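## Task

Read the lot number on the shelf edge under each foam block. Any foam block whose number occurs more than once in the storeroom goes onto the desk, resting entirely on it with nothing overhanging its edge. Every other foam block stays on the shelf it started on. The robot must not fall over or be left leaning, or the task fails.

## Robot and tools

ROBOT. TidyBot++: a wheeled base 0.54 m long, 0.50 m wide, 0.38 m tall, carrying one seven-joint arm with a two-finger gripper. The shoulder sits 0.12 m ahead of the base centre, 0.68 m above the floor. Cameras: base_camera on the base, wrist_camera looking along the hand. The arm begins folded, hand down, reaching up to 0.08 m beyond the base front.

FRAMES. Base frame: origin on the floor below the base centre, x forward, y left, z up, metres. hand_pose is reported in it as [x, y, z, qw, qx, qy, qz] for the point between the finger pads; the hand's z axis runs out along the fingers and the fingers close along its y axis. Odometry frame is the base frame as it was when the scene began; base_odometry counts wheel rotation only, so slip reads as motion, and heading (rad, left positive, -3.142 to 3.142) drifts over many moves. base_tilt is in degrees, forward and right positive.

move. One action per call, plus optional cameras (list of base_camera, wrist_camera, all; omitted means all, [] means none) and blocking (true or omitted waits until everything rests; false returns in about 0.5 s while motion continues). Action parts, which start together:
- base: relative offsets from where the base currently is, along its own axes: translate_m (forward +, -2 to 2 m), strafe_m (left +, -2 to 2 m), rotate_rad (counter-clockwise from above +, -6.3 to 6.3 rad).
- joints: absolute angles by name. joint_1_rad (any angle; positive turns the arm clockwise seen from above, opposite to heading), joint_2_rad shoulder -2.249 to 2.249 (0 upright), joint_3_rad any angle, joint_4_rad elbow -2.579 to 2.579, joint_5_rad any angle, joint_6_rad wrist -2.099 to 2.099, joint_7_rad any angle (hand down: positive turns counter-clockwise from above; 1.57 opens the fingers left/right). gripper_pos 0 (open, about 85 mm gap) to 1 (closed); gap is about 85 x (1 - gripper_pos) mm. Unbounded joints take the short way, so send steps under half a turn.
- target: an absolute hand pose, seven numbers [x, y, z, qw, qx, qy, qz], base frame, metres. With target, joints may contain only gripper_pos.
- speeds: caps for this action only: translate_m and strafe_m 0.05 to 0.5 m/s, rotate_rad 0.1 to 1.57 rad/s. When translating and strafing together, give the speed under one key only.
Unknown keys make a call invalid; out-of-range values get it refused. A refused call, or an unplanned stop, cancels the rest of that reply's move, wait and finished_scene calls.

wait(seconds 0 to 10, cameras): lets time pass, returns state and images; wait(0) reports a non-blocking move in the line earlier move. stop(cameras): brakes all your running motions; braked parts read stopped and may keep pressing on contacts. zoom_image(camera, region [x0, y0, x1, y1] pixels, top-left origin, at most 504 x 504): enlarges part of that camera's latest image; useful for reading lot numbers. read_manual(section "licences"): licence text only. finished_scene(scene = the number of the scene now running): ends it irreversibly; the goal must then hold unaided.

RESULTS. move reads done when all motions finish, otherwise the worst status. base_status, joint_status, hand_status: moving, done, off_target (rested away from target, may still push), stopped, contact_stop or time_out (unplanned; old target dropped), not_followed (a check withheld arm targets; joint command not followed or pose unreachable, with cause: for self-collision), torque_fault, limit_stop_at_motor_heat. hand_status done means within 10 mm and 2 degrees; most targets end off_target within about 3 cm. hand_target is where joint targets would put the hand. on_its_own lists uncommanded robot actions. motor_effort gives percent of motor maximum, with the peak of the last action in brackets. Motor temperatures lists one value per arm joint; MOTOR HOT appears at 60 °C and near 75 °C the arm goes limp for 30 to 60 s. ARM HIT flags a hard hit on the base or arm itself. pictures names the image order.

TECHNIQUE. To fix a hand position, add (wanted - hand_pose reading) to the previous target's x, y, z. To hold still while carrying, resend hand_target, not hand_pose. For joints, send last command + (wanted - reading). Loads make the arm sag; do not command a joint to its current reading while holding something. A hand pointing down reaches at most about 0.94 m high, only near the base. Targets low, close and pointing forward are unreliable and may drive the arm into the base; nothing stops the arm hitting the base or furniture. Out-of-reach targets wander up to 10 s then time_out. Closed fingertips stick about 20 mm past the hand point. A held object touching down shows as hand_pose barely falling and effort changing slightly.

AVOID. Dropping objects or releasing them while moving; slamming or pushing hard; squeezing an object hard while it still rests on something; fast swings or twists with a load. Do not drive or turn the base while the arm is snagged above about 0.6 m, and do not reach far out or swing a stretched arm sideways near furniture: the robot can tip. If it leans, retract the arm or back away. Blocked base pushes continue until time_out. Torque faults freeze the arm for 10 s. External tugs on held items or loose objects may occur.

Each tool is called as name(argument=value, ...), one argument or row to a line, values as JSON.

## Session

move(
  joints={"joint_1_rad": 0.0, "joint_2_rad": -0.62, "joint_3_rad": 3.14, "joint_4_rad": -2.4, "joint_5_rad": 0.0, "joint_6_rad": 0.23, "joint_7_rad": 1.57, "gripper_pos": 0},
)

move(
  joints={"joint_1_rad": 1.57},
  cameras=["wrist_camera"],
)

move(
  joints={"joint_1_rad": 3.14},
  cameras=["wrist_camera"],
)

move(
  joints={"joint_1_rad": -1.57},
  cameras=["wrist_camera"],
)

Scene clock: 1.90 s.
Motor temperatures (°C): [37 35 30 37 40 37 42]
move: done
base_odometry: x=+0.000 y=+0.000 heading=+0.000
base_tilt: forward=-0.4 right=+0.6
base_status: not commanded
joint_positions: joint_1_rad=-0.019 joint_2_rad=-0.612 joint_3_rad=+3.124 joint_4_rad=-2.403 joint_5_rad=-0.004 joint_6_rad=+0.171 joint_7_rad=+1.592 gripper_pos=+0.000
joint_status: all done
motor_effort: joint_1_rad=+0(2) joint_2_rad=-1(3) joint_3_rad=+1(2) joint_4_rad=+23(23) joint_5_rad=+1(2) joint_6_rad=+9(9) joint_7_rad=+0(1)
hand_pose: x=+0.4945 y=+0.0162 z=+0.9420 quat_wxyz=(-0.002, +0.724, +0.021, +0.690) (m; base frame)
hand_target: x=+0.4932 y=+0.0021 z=+0.9654 quat_wxyz=(+0.000, +0.700, +0.001, +0.714) (m; base frame)
hand_status: not commanded
pictures: base_camera, wrist_camera
Images, in order (width x height): base_camera 644x364, wrist_camera 644x476.

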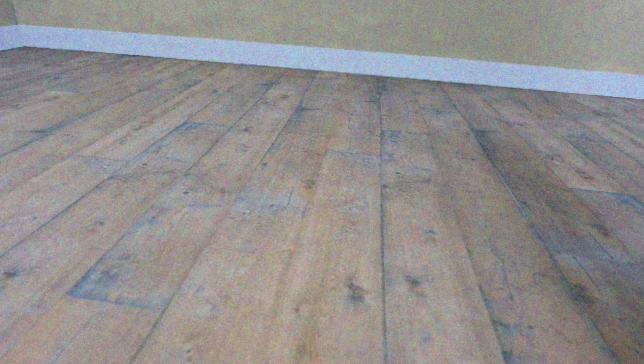

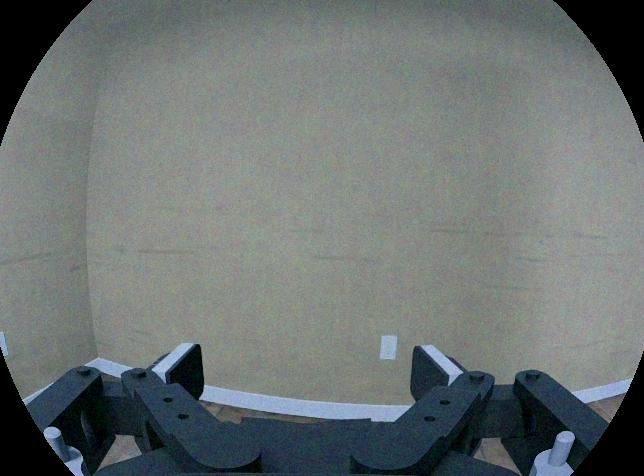

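Scene clock: 4.70 s.
Motor temperatures (°C): [37 35 30 37 40 37 42]
move: done
base_odometry: x=+0.000 y=+0.000 heading=+0.000
base_tilt: forward=-0.3 right=+0.6
base_status: not commanded
joint_positions: joint_1_rad=+1.551 joint_2_rad=-0.612 joint_3_rad=+3.127 joint_4_rad=-2.403 joint_5_rad=-0.004 joint_6_rad=+0.174 joint_7_rad=+1.592 gripper_pos=+0.000
joint_status: all done
motor_effort: joint_1_rad=+0(2) joint_2_rad=-1(1) joint_3_rad=+1(1) joint_4_rad=+22(23) joint_5_rad=+1(1) joint_6_rad=+8(9) joint_7_rad=+0(1)
hand_pose: x=+0.1342 y=-0.3756 z=+0.9430 quat_wxyz=(+0.487, +0.525, -0.497, +0.490) (m; base frame)
hand_target: x=+0.1214 y=-0.3742 z=+0.9654 quat_wxyz=(+0.505, +0.495, -0.494, +0.506) (m; base frame)
hand_status: not commanded
pictures: wrist_camera
Images, in order (width x height): wrist_camera 644x476.

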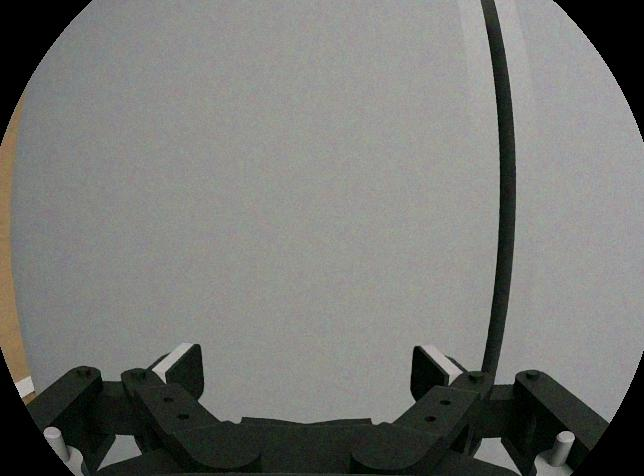

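Scene clock: 7.50 s.
Motor temperatures (°C): [37 35 30 37 40 37 42]
move: done
base_odometry: x=+0.000 y=+0.000 heading=+0.000
base_tilt: forward=-0.4 right=+0.6
base_status: not commanded
joint_positions: joint_1_rad=+3.121 joint_2_rad=-0.612 joint_3_rad=+3.128 joint_4_rad=-2.403 joint_5_rad=-0.004 joint_6_rad=+0.175 joint_7_rad=+1.592 gripper_pos=+0.000
joint_status: all done
motor_effort: joint_1_rad=+0(2) joint_2_rad=-1(1) joint_3_rad=+1(1) joint_4_rad=+22(23) joint_5_rad=+1(1) joint_6_rad=+9(9) joint_7_rad=+0(1)
hand_pose: x=-0.2566 y=-0.0150 z=+0.9431 quat_wxyz=(+0.691, +0.020, -0.723, +0.002) (m; base frame)
hand_target: x=-0.2552 y=-0.0027 z=+0.9654 quat_wxyz=(+0.714, +0.001, -0.700, +0.001) (m; base frame)
hand_status: not commanded
pictures: wrist_camera
Images, in order (width x height): wrist_camera 644x476.

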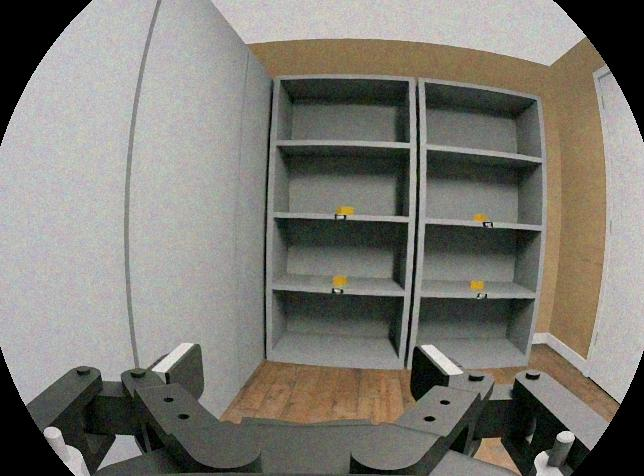

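Scene clock: 10.30 s.
Motor temperatures (°C): [37 35 30 37 40 37 42]
move: done
base_odometry: x=+0.000 y=+0.000 heading=+0.000
base_tilt: forward=-0.4 right=+0.6
base_status: not commanded
joint_positions: joint_1_rad=+4.695 joint_2_rad=-0.612 joint_3_rad=+3.128 joint_4_rad=-2.403 joint_5_rad=-0.004 joint_6_rad=+0.175 joint_7_rad=+1.592 gripper_pos=+0.000
joint_status: all done
motor_effort: joint_1_rad=+0(2) joint_2_rad=+0(1) joint_3_rad=+1(1) joint_4_rad=+22(23) joint_5_rad=+1(1) joint_6_rad=+9(10) joint_7_rad=+0(1)
hand_pose: x=+0.1051 y=+0.3756 z=+0.9432 quat_wxyz=(+0.489, -0.498, -0.524, -0.488) (m; base frame)
hand_target: x=+0.1172 y=+0.3742 z=+0.9654 quat_wxyz=(+0.505, -0.495, -0.495, -0.505) (m; base frame)
hand_status: not commanded
pictures: wrist_camera
Images, in order (width x height): wrist_camera 644x476.

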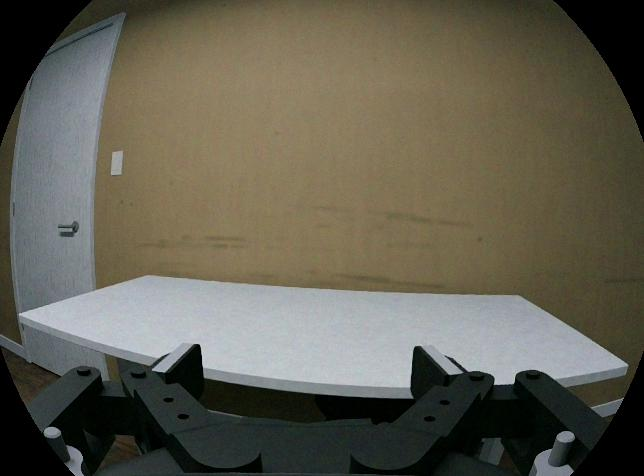

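move(
  base={"translate_m": -0.88, "strafe_m": 0.38, "rotate_rad": 3.0},
  joints={"joint_1_rad": 0.0},
  blocking=false,
  cameras=[],
)

wait(
  seconds=1.3,
  cameras=[],
)

move(
  joints={"joint_1_rad": 0.0, "joint_2_rad": 0.17, "joint_3_rad": 3.14, "joint_4_rad": -2.5, "joint_5_rad": 0.0, "joint_6_rad": 0.99, "joint_7_rad": 1.57},
  cameras=["wrist_camera"],
)

Scene clock: 13.17 s.
Motor temperatures (°C): [37 35 30 37 40 37 42]
move: moving
base_odometry: x=-0.065 y=+0.028 heading=+0.204
base_tilt: forward=-0.3 right=+0.6
base_status: translate_m moving; strafe_m moving; rotate_rad moving
joint_positions: joint_1_rad=+4.818 joint_2_rad=-0.613 joint_3_rad=+3.131 joint_4_rad=-2.403 joint_5_rad=-0.004 joint_6_rad=+0.175 joint_7_rad=+1.592 gripper_pos=+0.000
joint_status: joint_1_rad moving
motor_effort: joint_1_rad=+0(2) joint_2_rad=+1(1) joint_3_rad=+0(1) joint_4_rad=+23(23) joint_5_rad=+1(1) joint_6_rad=+9(9) joint_7_rad=+0(0)
hand_pose: x=+0.1526 y=+0.3741 z=+0.9438 quat_wxyz=(+0.459, -0.530, -0.491, -0.517) (m; base frame)
hand_target: x=+0.1670 y=+0.3712 z=+0.9654 quat_wxyz=(+0.471, -0.526, -0.461, -0.538) (m; base frame)
hand_status: not commanded
pictures: none
No camera images: "cameras" was empty.

Scene clock: 14.47 s.
Motor temperatures (°C): [37 35 30 37 40 37 42]
earlier move: moving
base_odometry: x=-0.504 y=+0.217 heading=+1.581
base_tilt: forward=-0.4 right=+0.6
base_status: translate_m moving; strafe_m moving; rotate_rad moving
joint_positions: joint_1_rad=+6.012 joint_2_rad=-0.613 joint_3_rad=+3.131 joint_4_rad=-2.403 joint_5_rad=-0.004 joint_6_rad=+0.175 joint_7_rad=+1.592 gripper_pos=+0.000
joint_status: joint_1_rad moving
motor_effort: joint_1_rad=-1(2) joint_2_rad=-1(2) joint_3_rad=+1(1) joint_4_rad=+22(23) joint_5_rad=+1(1) joint_6_rad=+9(9) joint_7_rad=+0(1)
hand_pose: x=+0.4793 y=+0.1062 z=+0.9438 quat_wxyz=(+0.088, -0.714, -0.108, -0.686) (m; base frame)
hand_target: x=+0.4822 y=+0.0901 z=+0.9654 quat_wxyz=(+0.085, -0.695, -0.083, -0.709) (m; base frame)
hand_status: not commanded
wait: 1.30 s; no rest
pictures: none
No camera images: "cameras" was empty.

Scene clock: 16.83 s.
Motor temperatures (°C): [37 35 30 37 40 37 42]
move: done
base_odometry: x=-0.880 y=+0.380 heading=+3.000
base_tilt: forward=-0.3 right=+0.6
base_status: done
joint_positions: joint_1_rad=+6.268 joint_2_rad=+0.147 joint_3_rad=+3.131 joint_4_rad=-2.471 joint_5_rad=-0.004 joint_6_rad=+0.932 joint_7_rad=+1.592 gripper_pos=+0.000
joint_status: all done
motor_effort: joint_1_rad=-1(3) joint_2_rad=-19(21) joint_3_rad=+0(2) joint_4_rad=+14(23) joint_5_rad=+1(2) joint_6_rad=+9(10) joint_7_rad=+0(1)
hand_pose: x=+0.6468 y=+0.0135 z=+0.7903 quat_wxyz=(+0.002, -0.746, -0.015, -0.665) (m; base frame)
hand_target: x=+0.6424 y=+0.0021 z=+0.7825 quat_wxyz=(+0.001, -0.745, +0.000, -0.667) (m; base frame)
hand_status: not commanded
pictures: wrist_camera
Images, in order (width x height): wrist_camera 644x476.

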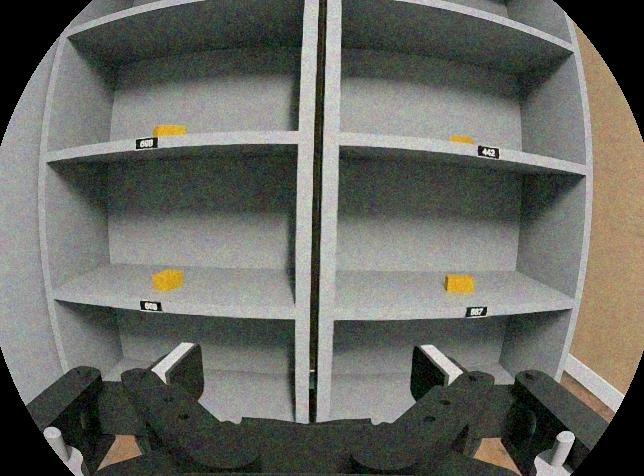

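zoom_image(
  camera="wrist_camera",
  region=[115, 115, 195, 160],
)

zoom_image(
  camera="wrist_camera",
  region=[440, 125, 520, 170],
)

zoom_image(
  camera="wrist_camera",
  region=[120, 270, 200, 315],
)

zoom_image(
  camera="wrist_camera",
  region=[435, 275, 515, 320],
)

Scaled by 6.300.

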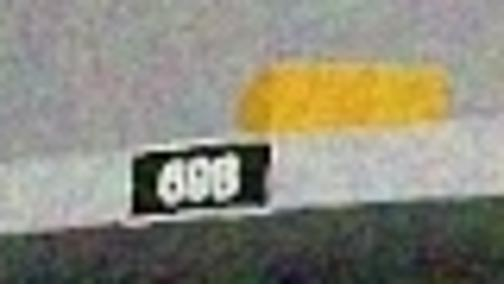

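Scaled by 6.300.

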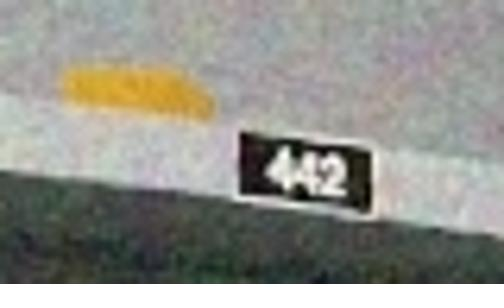

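Scaled by 6.300.

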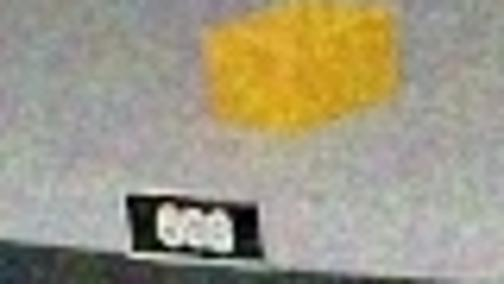

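Scaled by 6.300.

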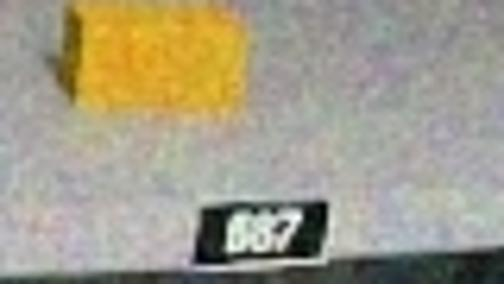

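move(
  base={"translate_m": 0.32},
  cameras=["wrist_camera"],
)

zoom_image(
  camera="wrist_camera",
  region=[50, 60, 150, 130],
)

zoom_image(
  camera="wrist_camera",
  region=[500, 60, 600, 130],
)

zoom_image(
  camera="wrist_camera",
  region=[60, 300, 160, 370],
)

zoom_image(
  camera="wrist_camera",
  region=[480, 300, 580, 370],
)

Scene clock: 20.93 s.
Motor temperatures (°C): [37 35 30 37 40 37 42]
move: done
base_odometry: x=-1.197 y=+0.425 heading=+3.001
base_tilt: forward=-0.3 right=+0.6
base_status: done
joint_positions: joint_1_rad=+6.268 joint_2_rad=+0.156 joint_3_rad=+3.131 joint_4_rad=-2.476 joint_5_rad=-0.004 joint_6_rad=+0.937 joint_7_rad=+1.592 gripper_pos=+0.000
joint_status: not commanded
motor_effort: joint_1_rad=-1(1) joint_2_rad=-19(21) joint_3_rad=+0(1) joint_4_rad=+14(15) joint_5_rad=+1(1) joint_6_rad=+9(9) joint_7_rad=+0(1)
hand_pose: x=+0.6464 y=+0.0134 z=+0.7848 quat_wxyz=(+0.002, -0.749, -0.015, -0.662) (m; base frame)
hand_target: x=+0.6424 y=+0.0021 z=+0.7825 quat_wxyz=(+0.001, -0.745, +0.000, -0.667) (m; base frame)
hand_status: not commanded
pictures: wrist_camera
Images, in order (width x height): wrist_camera 644x476.

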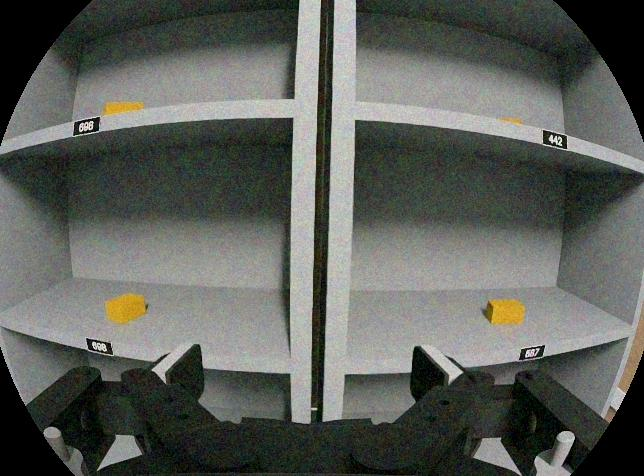

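Scaled by 5.040.

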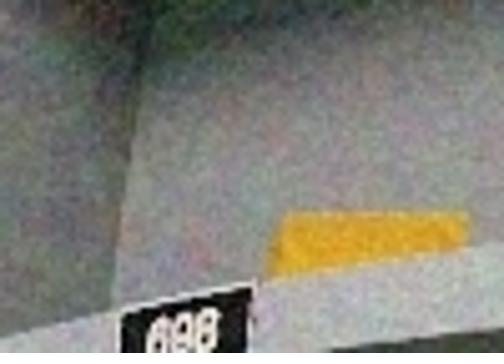

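Scaled by 5.040.

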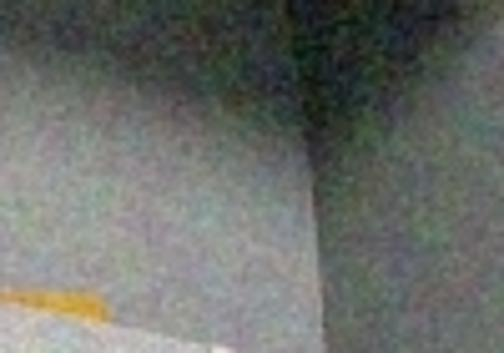

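Scaled by 5.040.

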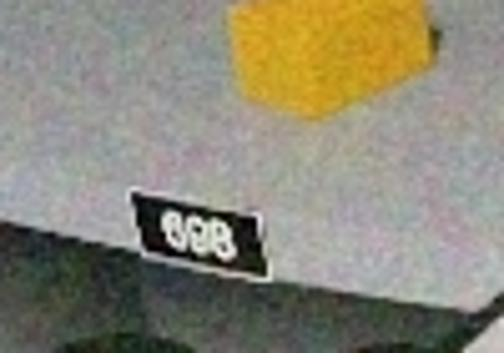

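Scaled by 5.040.

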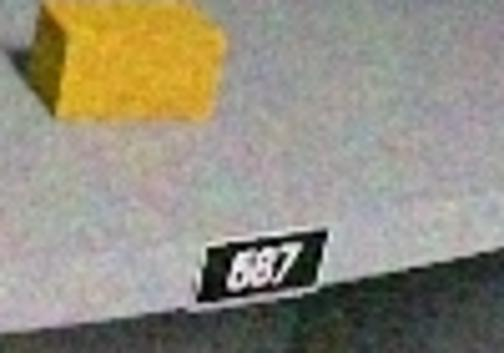

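zoom_image(
  camera="wrist_camera",
  region=[66, 112, 106, 140],
)

zoom_image(
  camera="wrist_camera",
  region=[80, 334, 120, 362],
)

zoom_image(
  camera="wrist_camera",
  region=[512, 339, 552, 367],
)

zoom_image(
  camera="wrist_camera",
  region=[535, 125, 575, 153],
)

Scaled by 12.600.

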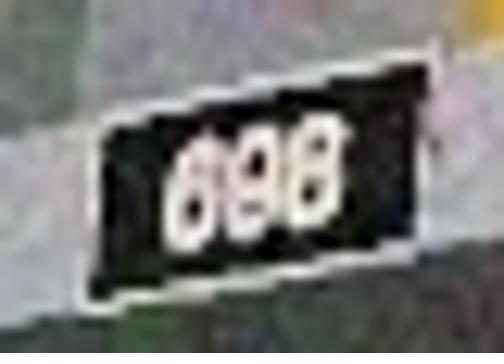

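Scaled by 12.600.

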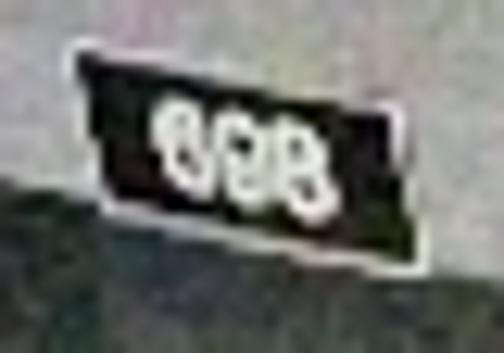

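Scaled by 12.600.

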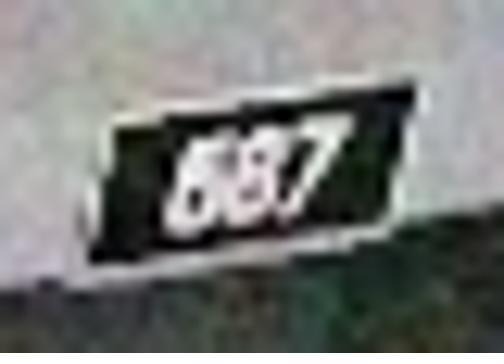

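Scaled by 12.600.

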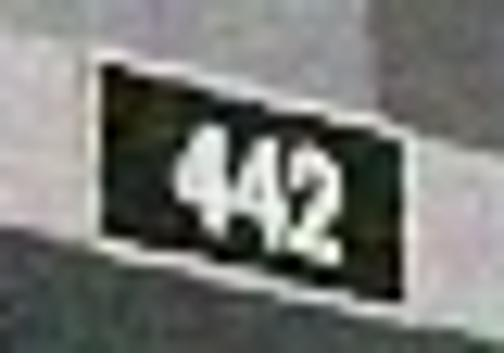

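move(
  base={"translate_m": 0.35, "strafe_m": 0.38, "rotate_rad": 0.03},
  joints={"joint_1_rad": 0.0, "joint_2_rad": -0.254, "joint_3_rad": 3.14, "joint_4_rad": -0.82, "joint_5_rad": 0.0, "joint_6_rad": -1.55, "joint_7_rad": 1.57},
  cameras=["wrist_camera"],
)

Scene clock: 25.83 s.
Motor temperatures (°C): [37 35 30 37 40 37 42]
move: done
base_odometry: x=-1.597 y=+0.098 heading=+3.030
base_tilt: forward=-0.3 right=+0.6
base_status: done
joint_positions: joint_1_rad=+6.275 joint_2_rad=-0.248 joint_3_rad=+3.134 joint_4_rad=-0.835 joint_5_rad=-0.004 joint_6_rad=-1.499 joint_7_rad=+1.592 gripper_pos=+0.000
joint_status: all done
motor_effort: joint_1_rad=-1(3) joint_2_rad=-5(25) joint_3_rad=+0(3) joint_4_rad=+13(23) joint_5_rad=+1(2) joint_6_rad=+8(10) joint_7_rad=+0(1)
hand_pose: x=+0.4606 y=+0.0091 z=+1.1980 quat_wxyz=(+0.000, -0.864, -0.017, -0.504) (m; base frame)
hand_target: x=+0.4480 y=+0.0021 z=+1.1930 quat_wxyz=(+0.000, -0.871, +0.000, -0.491) (m; base frame)
hand_status: not commanded
pictures: wrist_camera
Images, in order (width x height): wrist_camera 644x476.

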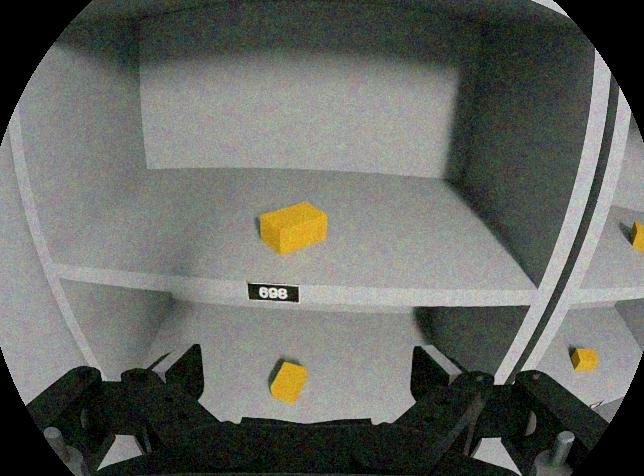

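zoom_image(
  camera="wrist_camera",
  region=[244, 278, 304, 308],
)

zoom_image(
  camera="wrist_camera",
  region=[250, 195, 340, 260],
)

move(
  joints={"joint_1_rad": 0.0, "joint_2_rad": 0.0, "joint_3_rad": 3.14, "joint_4_rad": -2.175, "joint_5_rad": 0.0, "joint_6_rad": -0.11, "joint_7_rad": 1.57},
  cameras=["wrist_camera"],
)

Scaled by 8.400.

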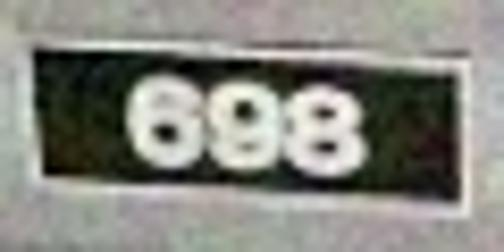

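Scaled by 5.600.

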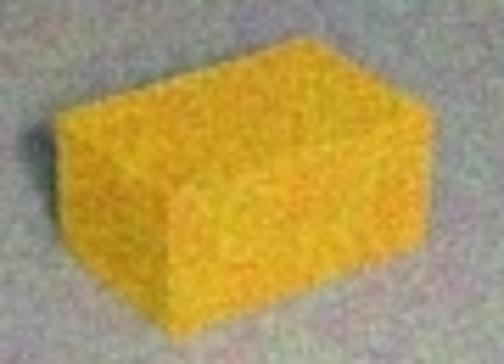

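Scene clock: 29.07 s.
Motor temperatures (°C): [37 35 30 37 40 37 42]
move: done
base_odometry: x=-1.597 y=+0.098 heading=+3.030
base_tilt: forward=-0.3 right=+0.6
base_status: not commanded
joint_positions: joint_1_rad=+6.275 joint_2_rad=-0.024 joint_3_rad=+3.134 joint_4_rad=-2.146 joint_5_rad=-0.004 joint_6_rad=-0.167 joint_7_rad=+1.592 gripper_pos=+0.000
joint_status: all done
motor_effort: joint_1_rad=+0(2) joint_2_rad=-17(20) joint_3_rad=+0(1) joint_4_rad=+19(23) joint_5_rad=+1(2) joint_6_rad=+7(9) joint_7_rad=+0(1)
hand_pose: x=+0.6110 y=+0.0095 z=+0.7328 quat_wxyz=(+0.000, -0.910, -0.015, -0.413) (m; base frame)
hand_target: x=+0.6129 y=+0.0021 z=+0.7201 quat_wxyz=(+0.000, -0.910, +0.000, -0.415) (m; base frame)
hand_status: not commanded
pictures: wrist_camera
Images, in order (width x height): wrist_camera 644x476.

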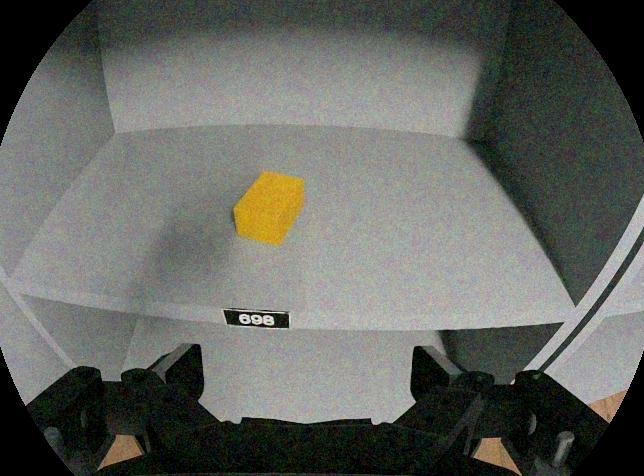

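zoom_image(
  camera="wrist_camera",
  region=[226, 305, 290, 333],
)

zoom_image(
  camera="wrist_camera",
  region=[225, 165, 315, 250],
)

Scaled by 7.875.

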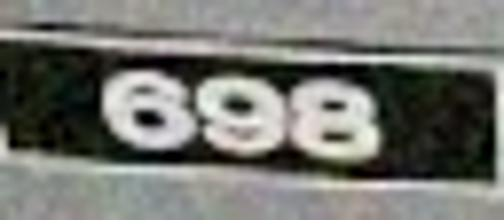

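Scaled by 5.600.

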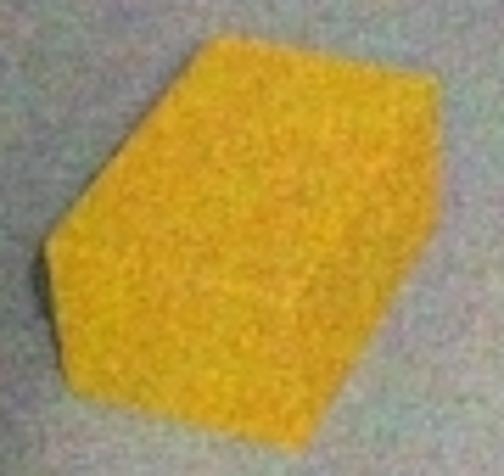

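move(
  joints={"joint_1_rad": -0.397, "joint_5_rad": 1.75, "joint_6_rad": -0.636, "joint_7_rad": -0.578},
  blocking=false,
  cameras=[],
)

wait(
  seconds=1.0,
  cameras=[],
)

move(
  joints={"joint_1_rad": -0.397, "joint_2_rad": 0.65, "joint_3_rad": 3.14, "joint_4_rad": -1.665, "joint_5_rad": 1.75, "joint_6_rad": -0.636, "joint_7_rad": -0.578},
  cameras=["wrist_camera"],
)

Scene clock: 31.43 s.
Motor temperatures (°C): [37 35 30 37 40 37 42]
move: moving
base_odometry: x=-1.597 y=+0.098 heading=+3.030
base_tilt: forward=-0.3 right=+0.6
base_status: not commanded
joint_positions: joint_1_rad=+6.212 joint_2_rad=-0.024 joint_3_rad=+3.134 joint_4_rad=-2.146 joint_5_rad=+0.308 joint_6_rad=-0.197 joint_7_rad=+1.173 gripper_pos=+0.000
joint_status: joint_1_rad moving; joint_5_rad moving; joint_6_rad moving; joint_7_rad moving
motor_effort: joint_1_rad=+0(2) joint_2_rad=-16(18) joint_3_rad=+0(0) joint_4_rad=+19(19) joint_5_rad=+1(1) joint_6_rad=+6(7) joint_7_rad=+0(1)
hand_pose: x=+0.6060 y=+0.0211 z=+0.7281 quat_wxyz=(+0.008, -0.914, +0.020, -0.404) (m; base frame)
hand_target: x=+0.5902 y=+0.0172 z=+0.6978 quat_wxyz=(-0.006, -0.929, +0.021, -0.370) (m; base frame)
hand_status: not commanded
pictures: none
No camera images: "cameras" was empty.

Scene clock: 32.43 s.
Motor temperatures (°C): [37 35 30 37 40 37 42]
earlier move: moving
base_odometry: x=-1.597 y=+0.098 heading=+3.030
base_tilt: forward=-0.3 right=+0.6
base_status: not commanded
joint_positions: joint_1_rad=+5.992 joint_2_rad=-0.024 joint_3_rad=+3.134 joint_4_rad=-2.146 joint_5_rad=+1.276 joint_6_rad=-0.460 joint_7_rad=-0.029 gripper_pos=+0.000
joint_status: joint_1_rad moving; joint_5_rad moving; joint_6_rad moving; joint_7_rad moving
motor_effort: joint_1_rad=+0(2) joint_2_rad=-17(18) joint_3_rad=+0(0) joint_4_rad=+18(19) joint_5_rad=+4(5) joint_6_rad=+0(7) joint_7_rad=+0(1)
hand_pose: x=+0.6107 y=+0.0144 z=+0.7571 quat_wxyz=(-0.053, -0.881, +0.117, -0.456) (m; base frame)
hand_target: x=+0.6078 y=-0.0009 z=+0.7484 quat_wxyz=(-0.089, -0.876, +0.120, -0.459) (m; base frame)
hand_status: not commanded
wait: 1.00 s; no rest
pictures: none
No camera images: "cameras" was empty.

Scene clock: 34.33 s.
Motor temperatures (°C): [37 35 30 37 40 37 42]
move: done
base_odometry: x=-1.597 y=+0.098 heading=+3.030
base_tilt: forward=-0.3 right=+0.6
base_status: not commanded
joint_positions: joint_1_rad=+5.904 joint_2_rad=+0.626 joint_3_rad=+3.134 joint_4_rad=-1.683 joint_5_rad=+1.684 joint_6_rad=-0.583 joint_7_rad=-0.535 gripper_pos=+0.000
joint_status: all done
motor_effort: joint_1_rad=+0(2) joint_2_rad=-37(39) joint_3_rad=+1(2) joint_4_rad=+16(19) joint_5_rad=+4(6) joint_6_rad=-3(4) joint_7_rad=+0(1)
hand_pose: x=+0.8163 y=+0.1006 z=+0.6498 quat_wxyz=(-0.074, -0.861, +0.132, -0.485) (m; base frame)
hand_target: x=+0.8272 y=+0.1016 z=+0.6580 quat_wxyz=(-0.091, -0.848, +0.124, -0.508) (m; base frame)
hand_status: not commanded
pictures: wrist_camera
Images, in order (width x height): wrist_camera 644x476.

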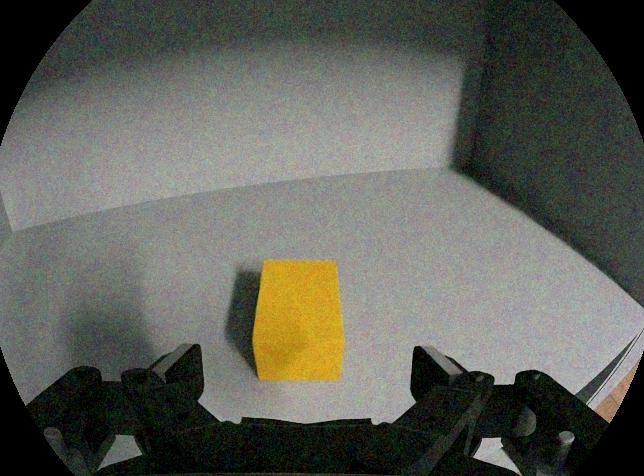

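move(
  joints={"joint_1_rad": -0.321, "joint_2_rad": 0.787, "joint_4_rad": -1.537, "joint_5_rad": 1.771, "joint_6_rad": -0.488},
  cameras=[],
)

move(
  joints={"joint_1_rad": -0.275, "joint_2_rad": 0.889, "joint_4_rad": -1.412, "joint_5_rad": 1.79, "joint_6_rad": -0.455},
  cameras=["wrist_camera"],
)

Scene clock: 37.77 s.
Motor temperatures (°C): [37 35 30 37 40 37 42]
move: done
base_odometry: x=-1.597 y=+0.098 heading=+3.030
base_tilt: forward=-0.3 right=+0.6
base_status: not commanded
joint_positions: joint_1_rad=+5.949 joint_2_rad=+0.766 joint_3_rad=+3.134 joint_4_rad=-1.551 joint_5_rad=+1.705 joint_6_rad=-0.529 joint_7_rad=-0.535 gripper_pos=+0.000
joint_status: all done
motor_effort: joint_1_rad=+0(2) joint_2_rad=-41(43) joint_3_rad=+1(2) joint_4_rad=+16(17) joint_5_rad=+4(5) joint_6_rad=-3(5) joint_7_rad=+0(1)
hand_pose: x=+0.8623 y=+0.0988 z=+0.6037 quat_wxyz=(-0.068, -0.867, +0.132, -0.475) (m; base frame)
hand_target: x=+0.8730 y=+0.1020 z=+0.5966 quat_wxyz=(-0.056, -0.868, +0.119, -0.478) (m; base frame)
hand_status: not commanded
pictures: none
No camera images: "cameras" was empty.

Scene clock: 38.80 s.
Motor temperatures (°C): [37 35 30 37 40 37 42]
move: done
base_odometry: x=-1.597 y=+0.098 heading=+3.030
base_tilt: forward=-0.3 right=+0.6
base_status: not commanded
joint_positions: joint_1_rad=+5.995 joint_2_rad=+0.861 joint_3_rad=+3.134 joint_4_rad=-1.426 joint_5_rad=+1.724 joint_6_rad=-0.506 joint_7_rad=-0.535 gripper_pos=+0.000
joint_status: all done
motor_effort: joint_1_rad=+0(3) joint_2_rad=-43(45) joint_3_rad=+1(2) joint_4_rad=+17(17) joint_5_rad=+4(5) joint_6_rad=-3(4) joint_7_rad=+0(1)
hand_pose: x=+0.9051 y=+0.0835 z=+0.5874 quat_wxyz=(-0.065, -0.860, +0.142, -0.485) (m; base frame)
hand_target: x=+0.9141 y=+0.0875 z=+0.5725 quat_wxyz=(-0.052, -0.865, +0.126, -0.483) (m; base frame)
hand_status: not commanded
pictures: wrist_camera
Images, in order (width x height): wrist_camera 644x476.

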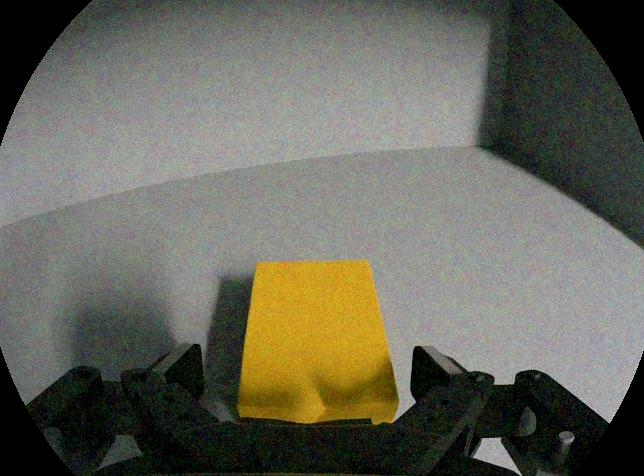

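move(
  joints={"gripper_pos": 0.6},
  cameras=[],
)

move(
  joints={"joint_2_rad": 0.73, "gripper_pos": 0.62},
  cameras=["wrist_camera"],
)

Scene clock: 39.83 s.
Motor temperatures (°C): [37 35 30 37 40 37 42]
move: off_target
base_odometry: x=-1.597 y=+0.098 heading=+3.030
base_tilt: forward=-0.3 right=+0.6
base_status: not commanded
joint_positions: joint_1_rad=+5.995 joint_2_rad=+0.861 joint_3_rad=+3.134 joint_4_rad=-1.423 joint_5_rad=+1.726 joint_6_rad=-0.504 joint_7_rad=-0.535 gripper_pos=+0.425
joint_status: gripper_pos off_target (ended at +0.425, target +0.600)
motor_effort: joint_1_rad=-1(1) joint_2_rad=-43(44) joint_3_rad=+1(2) joint_4_rad=+17(17) joint_5_rad=+4(4) joint_6_rad=-3(4) joint_7_rad=+0(0)
hand_pose: x=+0.9061 y=+0.0842 z=+0.5884 quat_wxyz=(-0.065, -0.860, +0.141, -0.486) (m; base frame)
hand_target: x=+0.9141 y=+0.0875 z=+0.5725 quat_wxyz=(-0.052, -0.865, +0.126, -0.483) (m; base frame)
hand_status: not commanded
pictures: none
No camera images: "cameras" was empty.

Scene clock: 41.17 s.
Motor temperatures (°C): [37 35 30 37 40 37 42]
move: off_target
base_odometry: x=-1.597 y=+0.098 heading=+3.030
base_tilt: forward=-0.3 right=+0.6
base_status: not commanded
joint_positions: joint_1_rad=+5.995 joint_2_rad=+0.710 joint_3_rad=+3.134 joint_4_rad=-1.417 joint_5_rad=+1.727 joint_6_rad=-0.500 joint_7_rad=-0.535 gripper_pos=+0.425
joint_status: gripper_pos off_target (ended at +0.425, target +0.620); the others done
motor_effort: joint_1_rad=-1(1) joint_2_rad=-42(48) joint_3_rad=+1(2) joint_4_rad=+19(20) joint_5_rad=+5(5) joint_6_rad=-2(4) joint_7_rad=+0(1)
hand_pose: x=+0.9131 y=+0.0876 z=+0.7094 quat_wxyz=(-0.033, -0.823, +0.155, -0.546) (m; base frame)
hand_target: x=+0.9212 y=+0.0895 z=+0.6988 quat_wxyz=(-0.024, -0.827, +0.140, -0.545) (m; base frame)
hand_status: not commanded
pictures: wrist_camera
Images, in order (width x height): wrist_camera 644x476.

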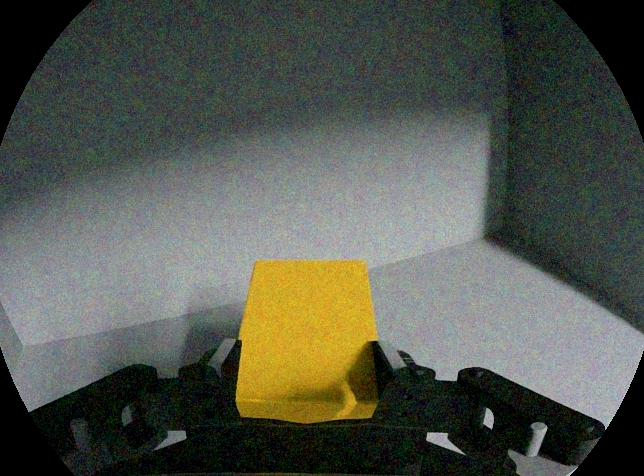

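move(
  base={"translate_m": -1.1, "strafe_m": -0.42},
  joints={"gripper_pos": 0.65},
  blocking=false,
  cameras=[],
)

wait(
  seconds=1.0,
  cameras=[],
)

move(
  base={"translate_m": -0.72, "strafe_m": -0.26, "rotate_rad": -1.6},
  joints={"joint_1_rad": 0.0, "joint_2_rad": -0.385, "joint_3_rad": 3.14, "joint_4_rad": -1.285, "joint_5_rad": 0.0, "joint_6_rad": -1.22, "joint_7_rad": 1.6},
  blocking=false,
  cameras=[],
)

wait(
  seconds=1.5,
  cameras=["wrist_camera"],
)

Scene clock: 42.80 s.
Motor temperatures (°C): [37 36 30 37 40 37 42]
move: moving
base_odometry: x=-1.533 y=+0.114 heading=+3.031
base_tilt: forward=-0.3 right=+0.6
base_status: translate_m moving; strafe_m moving
joint_positions: joint_1_rad=+5.996 joint_2_rad=+0.711 joint_3_rad=+3.134 joint_4_rad=-1.417 joint_5_rad=+1.727 joint_6_rad=-0.499 joint_7_rad=-0.535 gripper_pos=+0.425
joint_status: gripper_pos off_target (ended at +0.425, target +0.650)
motor_effort: joint_1_rad=-1(2) joint_2_rad=-42(44) joint_3_rad=+1(2) joint_4_rad=+18(19) joint_5_rad=+4(5) joint_6_rad=-2(3) joint_7_rad=+0(0)
hand_pose: x=+0.9133 y=+0.0866 z=+0.7088 quat_wxyz=(-0.033, -0.823, +0.155, -0.545) (m; base frame)
hand_target: x=+0.9212 y=+0.0895 z=+0.6988 quat_wxyz=(-0.024, -0.827, +0.140, -0.545) (m; base frame)
hand_status: not commanded
pictures: none
No camera images: "cameras" was empty.

Scene clock: 43.80 s.
Motor temperatures (°C): [37 36 30 37 40 37 42]
earlier move: moving
base_odometry: x=-1.092 y=+0.229 heading=+3.030
base_tilt: forward=-0.3 right=+0.6
base_status: translate_m moving; strafe_m moving
joint_positions: joint_1_rad=+5.996 joint_2_rad=+0.711 joint_3_rad=+3.134 joint_4_rad=-1.417 joint_5_rad=+1.727 joint_6_rad=-0.499 joint_7_rad=-0.535 gripper_pos=+0.425
joint_status: gripper_pos off_target (ended at +0.425, target +0.650)
motor_effort: joint_1_rad=+0(2) joint_2_rad=-42(44) joint_3_rad=+1(2) joint_4_rad=+19(20) joint_5_rad=+4(5) joint_6_rad=-3(4) joint_7_rad=-1(1)
hand_pose: x=+0.9133 y=+0.0866 z=+0.7088 quat_wxyz=(-0.033, -0.823, +0.155, -0.545) (m; base frame)
hand_target: x=+0.9212 y=+0.0895 z=+0.6988 quat_wxyz=(-0.024, -0.827, +0.140, -0.545) (m; base frame)
hand_status: not commanded
wait: 1.00 s; no rest
pictures: none
No camera images: "cameras" was empty.

Scene clock: 44.30 s.
Motor temperatures (°C): [37 36 30 37 40 37 42]
earlier move: replaced
move: moving
base_odometry: x=-0.895 y=+0.278 heading=+2.828
base_tilt: forward=-0.3 right=+0.6
base_status: translate_m replaced; strafe_m replaced; translate_m moving; strafe_m moving; rotate_rad moving
joint_positions: joint_1_rad=+6.001 joint_2_rad=+0.631 joint_3_rad=+3.132 joint_4_rad=-1.412 joint_5_rad=+1.639 joint_6_rad=-0.508 joint_7_rad=-0.379 gripper_pos=+0.425
joint_status: joint_1_rad moving; joint_2_rad moving; joint_3_rad moving; joint_4_rad moving; joint_5_rad moving; joint_6_rad moving; joint_7_rad moving
motor_effort: joint_1_rad=+4(6) joint_2_rad=-44(45) joint_3_rad=+4(5) joint_4_rad=+20(21) joint_5_rad=+5(5) joint_6_rad=-4(5) joint_7_rad=-1(1)
hand_pose: x=+0.9045 y=+0.0776 z=+0.7634 quat_wxyz=(-0.048, -0.816, +0.141, -0.559) (m; base frame)
hand_target: x=+0.9011 y=+0.0285 z=+0.7921 quat_wxyz=(-0.074, -0.802, +0.175, -0.566) (m; base frame)
hand_status: not commanded
pictures: none
No camera images: "cameras" was empty.

Scene clock: 45.80 s.
Motor temperatures (°C): [37 36 30 37 40 37 42]
earlier move: moving
base_odometry: x=-0.387 y=+0.399 heading=+1.442
base_tilt: forward=-0.3 right=+0.6
base_status: translate_m moving; strafe_m moving; rotate_rad moving
joint_positions: joint_1_rad=+6.252 joint_2_rad=-0.292 joint_3_rad=+3.148 joint_4_rad=-1.310 joint_5_rad=+0.244 joint_6_rad=-1.106 joint_7_rad=+1.353 gripper_pos=+0.425
joint_status: joint_1_rad moving; joint_2_rad moving; joint_3_rad moving; joint_4_rad moving; joint_5_rad moving; joint_6_rad moving; joint_7_rad moving
motor_effort: joint_1_rad=-2(6) joint_2_rad=-7(46) joint_3_rad=-2(5) joint_4_rad=+18(22) joint_5_rad=+1(6) joint_6_rad=+9(9) joint_7_rad=+0(1)
hand_pose: x=+0.5274 y=-0.0566 z=+1.0934 quat_wxyz=(-0.061, -0.862, +0.090, -0.495) (m; base frame)
hand_target: x=+0.5131 y=-0.0258 z=+1.0869 quat_wxyz=(-0.028, -0.877, +0.050, -0.477) (m; base frame)
hand_status: not commanded
wait: 1.50 s; no rest
pictures: wrist_camera
Images, in order (width x height): wrist_camera 644x476.

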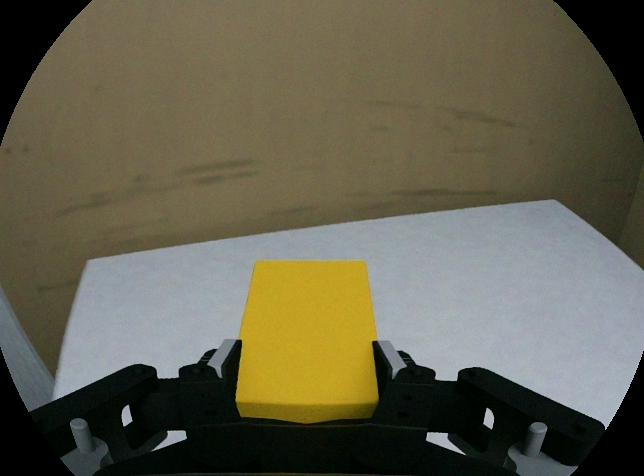

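move(
  joints={"joint_1_rad": 0.0, "joint_2_rad": -0.2, "joint_3_rad": 3.14, "joint_4_rad": -1.937, "joint_5_rad": -0.05, "joint_6_rad": -0.34, "joint_7_rad": 1.6},
  cameras=["wrist_camera", "base_camera"],
)

Scene clock: 48.00 s.
Motor temperatures (°C): [37 36 30 37 40 37 42]
move: done
base_odometry: x=-0.347 y=+0.407 heading=+1.429
base_tilt: forward=-0.3 right=+0.6
base_status: done
joint_positions: joint_1_rad=+6.263 joint_2_rad=-0.200 joint_3_rad=+3.148 joint_4_rad=-1.908 joint_5_rad=+0.020 joint_6_rad=-0.394 joint_7_rad=+1.557 gripper_pos=+0.425
joint_status: all done
motor_effort: joint_1_rad=-1(1) joint_2_rad=-14(18) joint_3_rad=+0(2) joint_4_rad=+23(25) joint_5_rad=+1(4) joint_6_rad=+8(11) joint_7_rad=+0(1)
hand_pose: x=+0.6152 y=+0.0053 z=+0.8938 quat_wxyz=(+0.000, -0.868, -0.005, -0.497) (m; base frame)
hand_target: x=+0.6177 y=+0.0074 z=+0.8914 quat_wxyz=(+0.012, -0.862, +0.003, -0.508) (m; base frame)
hand_status: not commanded
pictures: base_camera, wrist_camera
Images, in order (width x height): base_camera 644x364, wrist_camera 644x476.

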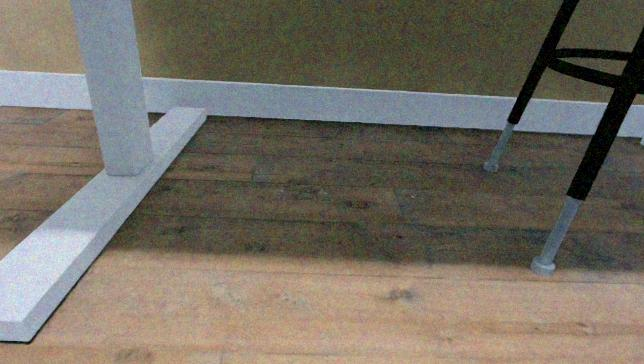

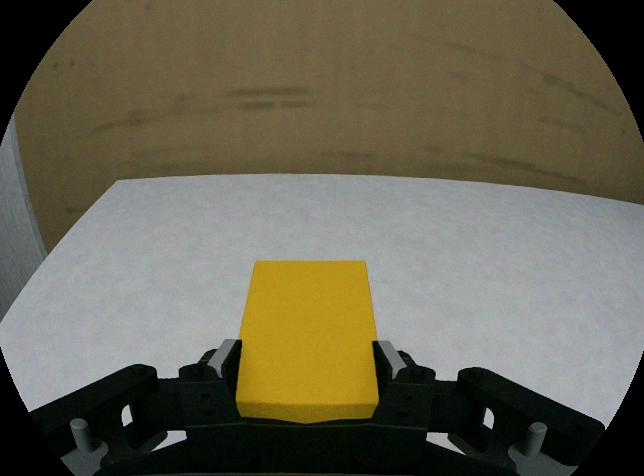

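move(
  joints={"joint_2_rad": -0.126, "joint_4_rad": -2.253, "joint_6_rad": 0.041},
  cameras=[],
)

move(
  joints={"joint_2_rad": -0.105, "joint_4_rad": -2.286, "joint_6_rad": 0.095},
  cameras=["wrist_camera"],
)

Scene clock: 50.97 s.
Motor temperatures (°C): [37 36 30 37 40 37 42]
move: done
base_odometry: x=-0.347 y=+0.407 heading=+1.429
base_tilt: forward=-0.3 right=+0.6
base_status: not commanded
joint_positions: joint_1_rad=+6.263 joint_2_rad=-0.144 joint_3_rad=+3.148 joint_4_rad=-2.226 joint_5_rad=+0.019 joint_6_rad=-0.017 joint_7_rad=+1.557 gripper_pos=+0.425
joint_status: all done
motor_effort: joint_1_rad=+0(1) joint_2_rad=-14(15) joint_3_rad=+0(1) joint_4_rad=+20(23) joint_5_rad=+1(1) joint_6_rad=+8(9) joint_7_rad=+0(1)
hand_pose: x=+0.6016 y=+0.0075 z=+0.7876 quat_wxyz=(+0.002, -0.867, -0.008, -0.498) (m; base frame)
hand_target: x=+0.6040 y=+0.0015 z=+0.7799 quat_wxyz=(+0.005, -0.864, +0.009, -0.504) (m; base frame)
hand_status: not commanded
pictures: none
No camera images: "cameras" was empty.

Scene clock: 51.90 s.
Motor temperatures (°C): [37 36 30 37 40 37 42]
move: done
base_odometry: x=-0.347 y=+0.407 heading=+1.429
base_tilt: forward=-0.3 right=+0.6
base_status: not commanded
joint_positions: joint_1_rad=+6.263 joint_2_rad=-0.124 joint_3_rad=+3.148 joint_4_rad=-2.261 joint_5_rad=+0.019 joint_6_rad=+0.044 joint_7_rad=+1.557 gripper_pos=+0.425
joint_status: all done
motor_effort: joint_1_rad=-1(1) joint_2_rad=-14(15) joint_3_rad=+0(1) joint_4_rad=+19(21) joint_5_rad=+1(1) joint_6_rad=+8(9) joint_7_rad=+0(1)
hand_pose: x=+0.6022 y=+0.0079 z=+0.7756 quat_wxyz=(+0.003, -0.866, -0.008, -0.501) (m; base frame)
hand_target: x=+0.6034 y=+0.0007 z=+0.7667 quat_wxyz=(+0.003, -0.864, +0.009, -0.504) (m; base frame)
hand_status: not commanded
pictures: wrist_camera
Images, in order (width x height): wrist_camera 644x476.

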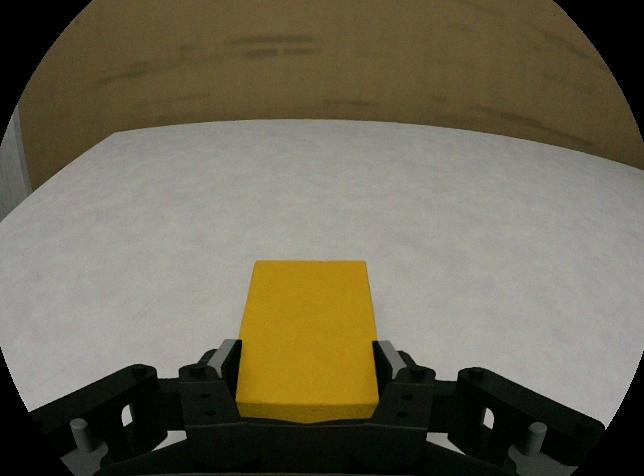

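move(
  joints={"joint_1_rad": 0.0, "joint_2_rad": -0.083, "joint_3_rad": 3.14, "joint_4_rad": -2.32, "joint_5_rad": -0.05, "joint_6_rad": 0.15, "joint_7_rad": 1.6},
  cameras=["wrist_camera"],
)

Scene clock: 54.70 s.
Motor temperatures (°C): [37 36 30 37 40 37 42]
move: done
base_odometry: x=-0.347 y=+0.407 heading=+1.429
base_tilt: forward=-0.3 right=+0.6
base_status: not commanded
joint_positions: joint_1_rad=+6.264 joint_2_rad=-0.114 joint_3_rad=+3.148 joint_4_rad=-2.288 joint_5_rad=+0.019 joint_6_rad=+0.106 joint_7_rad=+1.557 gripper_pos=+0.425
joint_status: all done
motor_effort: joint_1_rad=+0(1) joint_2_rad=-13(15) joint_3_rad=+0(1) joint_4_rad=+18(20) joint_5_rad=+1(1) joint_6_rad=+8(9) joint_7_rad=+0(0)
hand_pose: x=+0.6036 y=+0.0082 z=+0.7732 quat_wxyz=(+0.003, -0.859, -0.008, -0.511) (m; base frame)
hand_target: x=+0.6020 y=-0.0002 z=+0.7532 quat_wxyz=(+0.002, -0.864, +0.010, -0.503) (m; base frame)
hand_status: not commanded
pictures: wrist_camera
Images, in order (width x height): wrist_camera 644x476.

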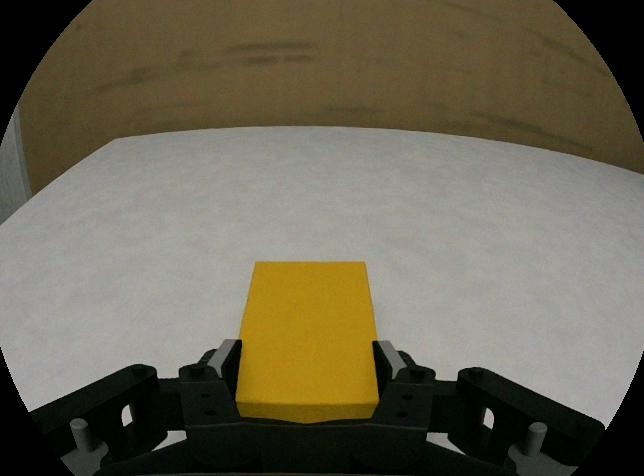

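move(
  joints={"joint_1_rad": 0.0, "joint_2_rad": -0.1, "joint_3_rad": 3.14, "joint_4_rad": -2.3, "joint_5_rad": -0.05, "joint_6_rad": 0.12, "joint_7_rad": 1.6, "gripper_pos": 0.0},
  cameras=[],
)

move(
  base={"translate_m": -0.45},
  joints={"joint_1_rad": 0.0, "joint_2_rad": -0.254, "joint_3_rad": 3.14, "joint_4_rad": -1.7, "joint_5_rad": 0.0, "joint_6_rad": -0.7, "joint_7_rad": 1.57},
  blocking=false,
  cameras=[],
)

wait(
  seconds=0.5,
  cameras=["wrist_camera"],
)

Scene clock: 56.80 s.
Motor temperatures (°C): [37 36 30 37 40 37 42]
move: done
base_odometry: x=-0.347 y=+0.407 heading=+1.429
base_tilt: forward=-0.3 right=+0.6
base_status: not commanded
joint_positions: joint_1_rad=+6.264 joint_2_rad=-0.113 joint_3_rad=+3.148 joint_4_rad=-2.288 joint_5_rad=+0.019 joint_6_rad=+0.106 joint_7_rad=+1.557 gripper_pos=+0.000
joint_status: all done
motor_effort: joint_1_rad=-1(1) joint_2_rad=-14(15) joint_3_rad=+0(1) joint_4_rad=+19(19) joint_5_rad=+1(1) joint_6_rad=+8(8) joint_7_rad=+0(1)
hand_pose: x=+0.6038 y=+0.0082 z=+0.7723 quat_wxyz=(+0.003, -0.860, -0.008, -0.511) (m; base frame)
hand_target: x=+0.6029 y=+0.0003 z=+0.7637 quat_wxyz=(+0.003, -0.862, +0.010, -0.506) (m; base frame)
hand_status: not commanded
pictures: none
No camera images: "cameras" was empty.

Scene clock: 57.30 s.
Motor temperatures (°C): [37 36 30 37 40 37 42]
move: moving
base_odometry: x=-0.356 y=+0.342 heading=+1.429
base_tilt: forward=-0.3 right=+0.6
base_status: translate_m moving
joint_positions: joint_1_rad=+6.265 joint_2_rad=-0.116 joint_3_rad=+3.148 joint_4_rad=-2.190 joint_5_rad=+0.019 joint_6_rad=-0.003 joint_7_rad=+1.557 gripper_pos=+0.000
joint_status: joint_1_rad moving; joint_2_rad moving; joint_3_rad moving; joint_4_rad moving; joint_5_rad moving; joint_6_rad moving; joint_7_rad moving
motor_effort: joint_1_rad=+0(1) joint_2_rad=-17(17) joint_3_rad=+0(1) joint_4_rad=+21(21) joint_5_rad=+1(2) joint_6_rad=+8(9) joint_7_rad=+0(1)
hand_pose: x=+0.6178 y=+0.0072 z=+0.7971 quat_wxyz=(+0.002, -0.862, -0.007, -0.507) (m; base frame)
hand_target: x=+0.6137 y=+0.0029 z=+0.8031 quat_wxyz=(+0.005, -0.866, +0.006, -0.500) (m; base frame)
hand_status: not commanded
pictures: none
No camera images: "cameras" was empty.

Scene clock: 57.80 s.
Motor temperatures (°C): [37 36 30 37 40 37 42]
earlier move: moving
base_odometry: x=-0.383 y=+0.153 heading=+1.429
base_tilt: forward=-0.4 right=+0.6
base_status: translate_m moving
joint_positions: joint_1_rad=+6.265 joint_2_rad=-0.195 joint_3_rad=+3.148 joint_4_rad=-1.861 joint_5_rad=+0.019 joint_6_rad=-0.418 joint_7_rad=+1.557 gripper_pos=+0.000
joint_status: joint_1_rad moving; joint_2_rad moving; joint_3_rad moving; joint_4_rad moving; joint_5_rad moving; joint_6_rad moving; joint_7_rad moving
motor_effort: joint_1_rad=-1(2) joint_2_rad=-13(18) joint_3_rad=+0(1) joint_4_rad=+22(22) joint_5_rad=+1(2) joint_6_rad=+8(9) joint_7_rad=-1(1)
hand_pose: x=+0.6216 y=+0.0046 z=+0.9119 quat_wxyz=(-0.001, -0.863, -0.004, -0.505) (m; base frame)
hand_target: x=+0.6059 y=+0.0040 z=+0.9106 quat_wxyz=(+0.004, -0.875, +0.000, -0.484) (m; base frame)
hand_status: not commanded
wait: 0.50 s; no rest
pictures: wrist_camera
Images, in order (width x height): wrist_camera 644x476.

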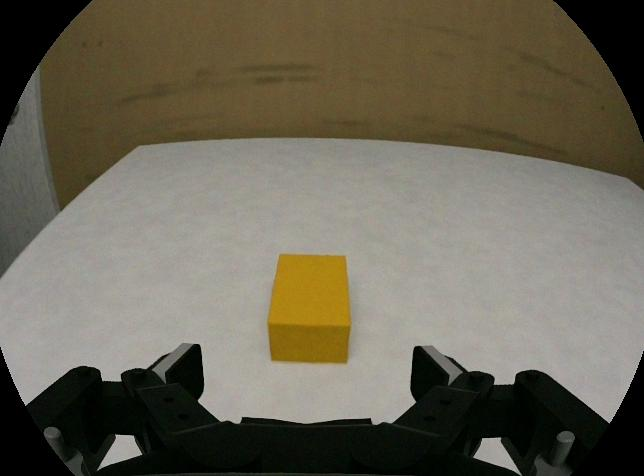

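move(
  base={"translate_m": -0.163, "strafe_m": 1.196, "rotate_rad": 1.601},
  joints={"joint_1_rad": 0.0, "joint_2_rad": -0.254, "joint_3_rad": 3.14, "joint_4_rad": -0.82, "joint_5_rad": 0.0, "joint_6_rad": -1.55, "joint_7_rad": 1.57},
  blocking=false,
  cameras=[],
)

Scene clock: 58.60 s.
Motor temperatures (°C): [37 36 30 37 40 37 42]
earlier move: replaced
move: moving
base_odometry: x=-0.484 y=-0.038 heading=+1.633
base_tilt: forward=-0.4 right=+0.6
base_status: translate_m replaced; translate_m moving; strafe_m moving; rotate_rad moving
joint_positions: joint_1_rad=+6.275 joint_2_rad=-0.257 joint_3_rad=+3.149 joint_4_rad=-1.505 joint_5_rad=+0.019 joint_6_rad=-0.922 joint_7_rad=+1.557 gripper_pos=+0.000
joint_status: joint_1_rad moving; joint_2_rad moving; joint_3_rad moving; joint_4_rad moving; joint_5_rad moving; joint_6_rad moving; joint_7_rad moving
motor_effort: joint_1_rad=-3(4) joint_2_rad=-10(12) joint_3_rad=-1(4) joint_4_rad=+22(23) joint_5_rad=+0(1) joint_6_rad=+7(10) joint_7_rad=+0(1)
hand_pose: x=+0.5674 y=-0.0038 z=+1.0130 quat_wxyz=(-0.005, -0.884, +0.005, -0.467) (m; base frame)
hand_target: x=+0.5539 y=+0.0022 z=+1.0077 quat_wxyz=(+0.000, -0.898, +0.000, -0.440) (m; base frame)
hand_status: not commanded
pictures: none
No camera images: "cameras" was empty.


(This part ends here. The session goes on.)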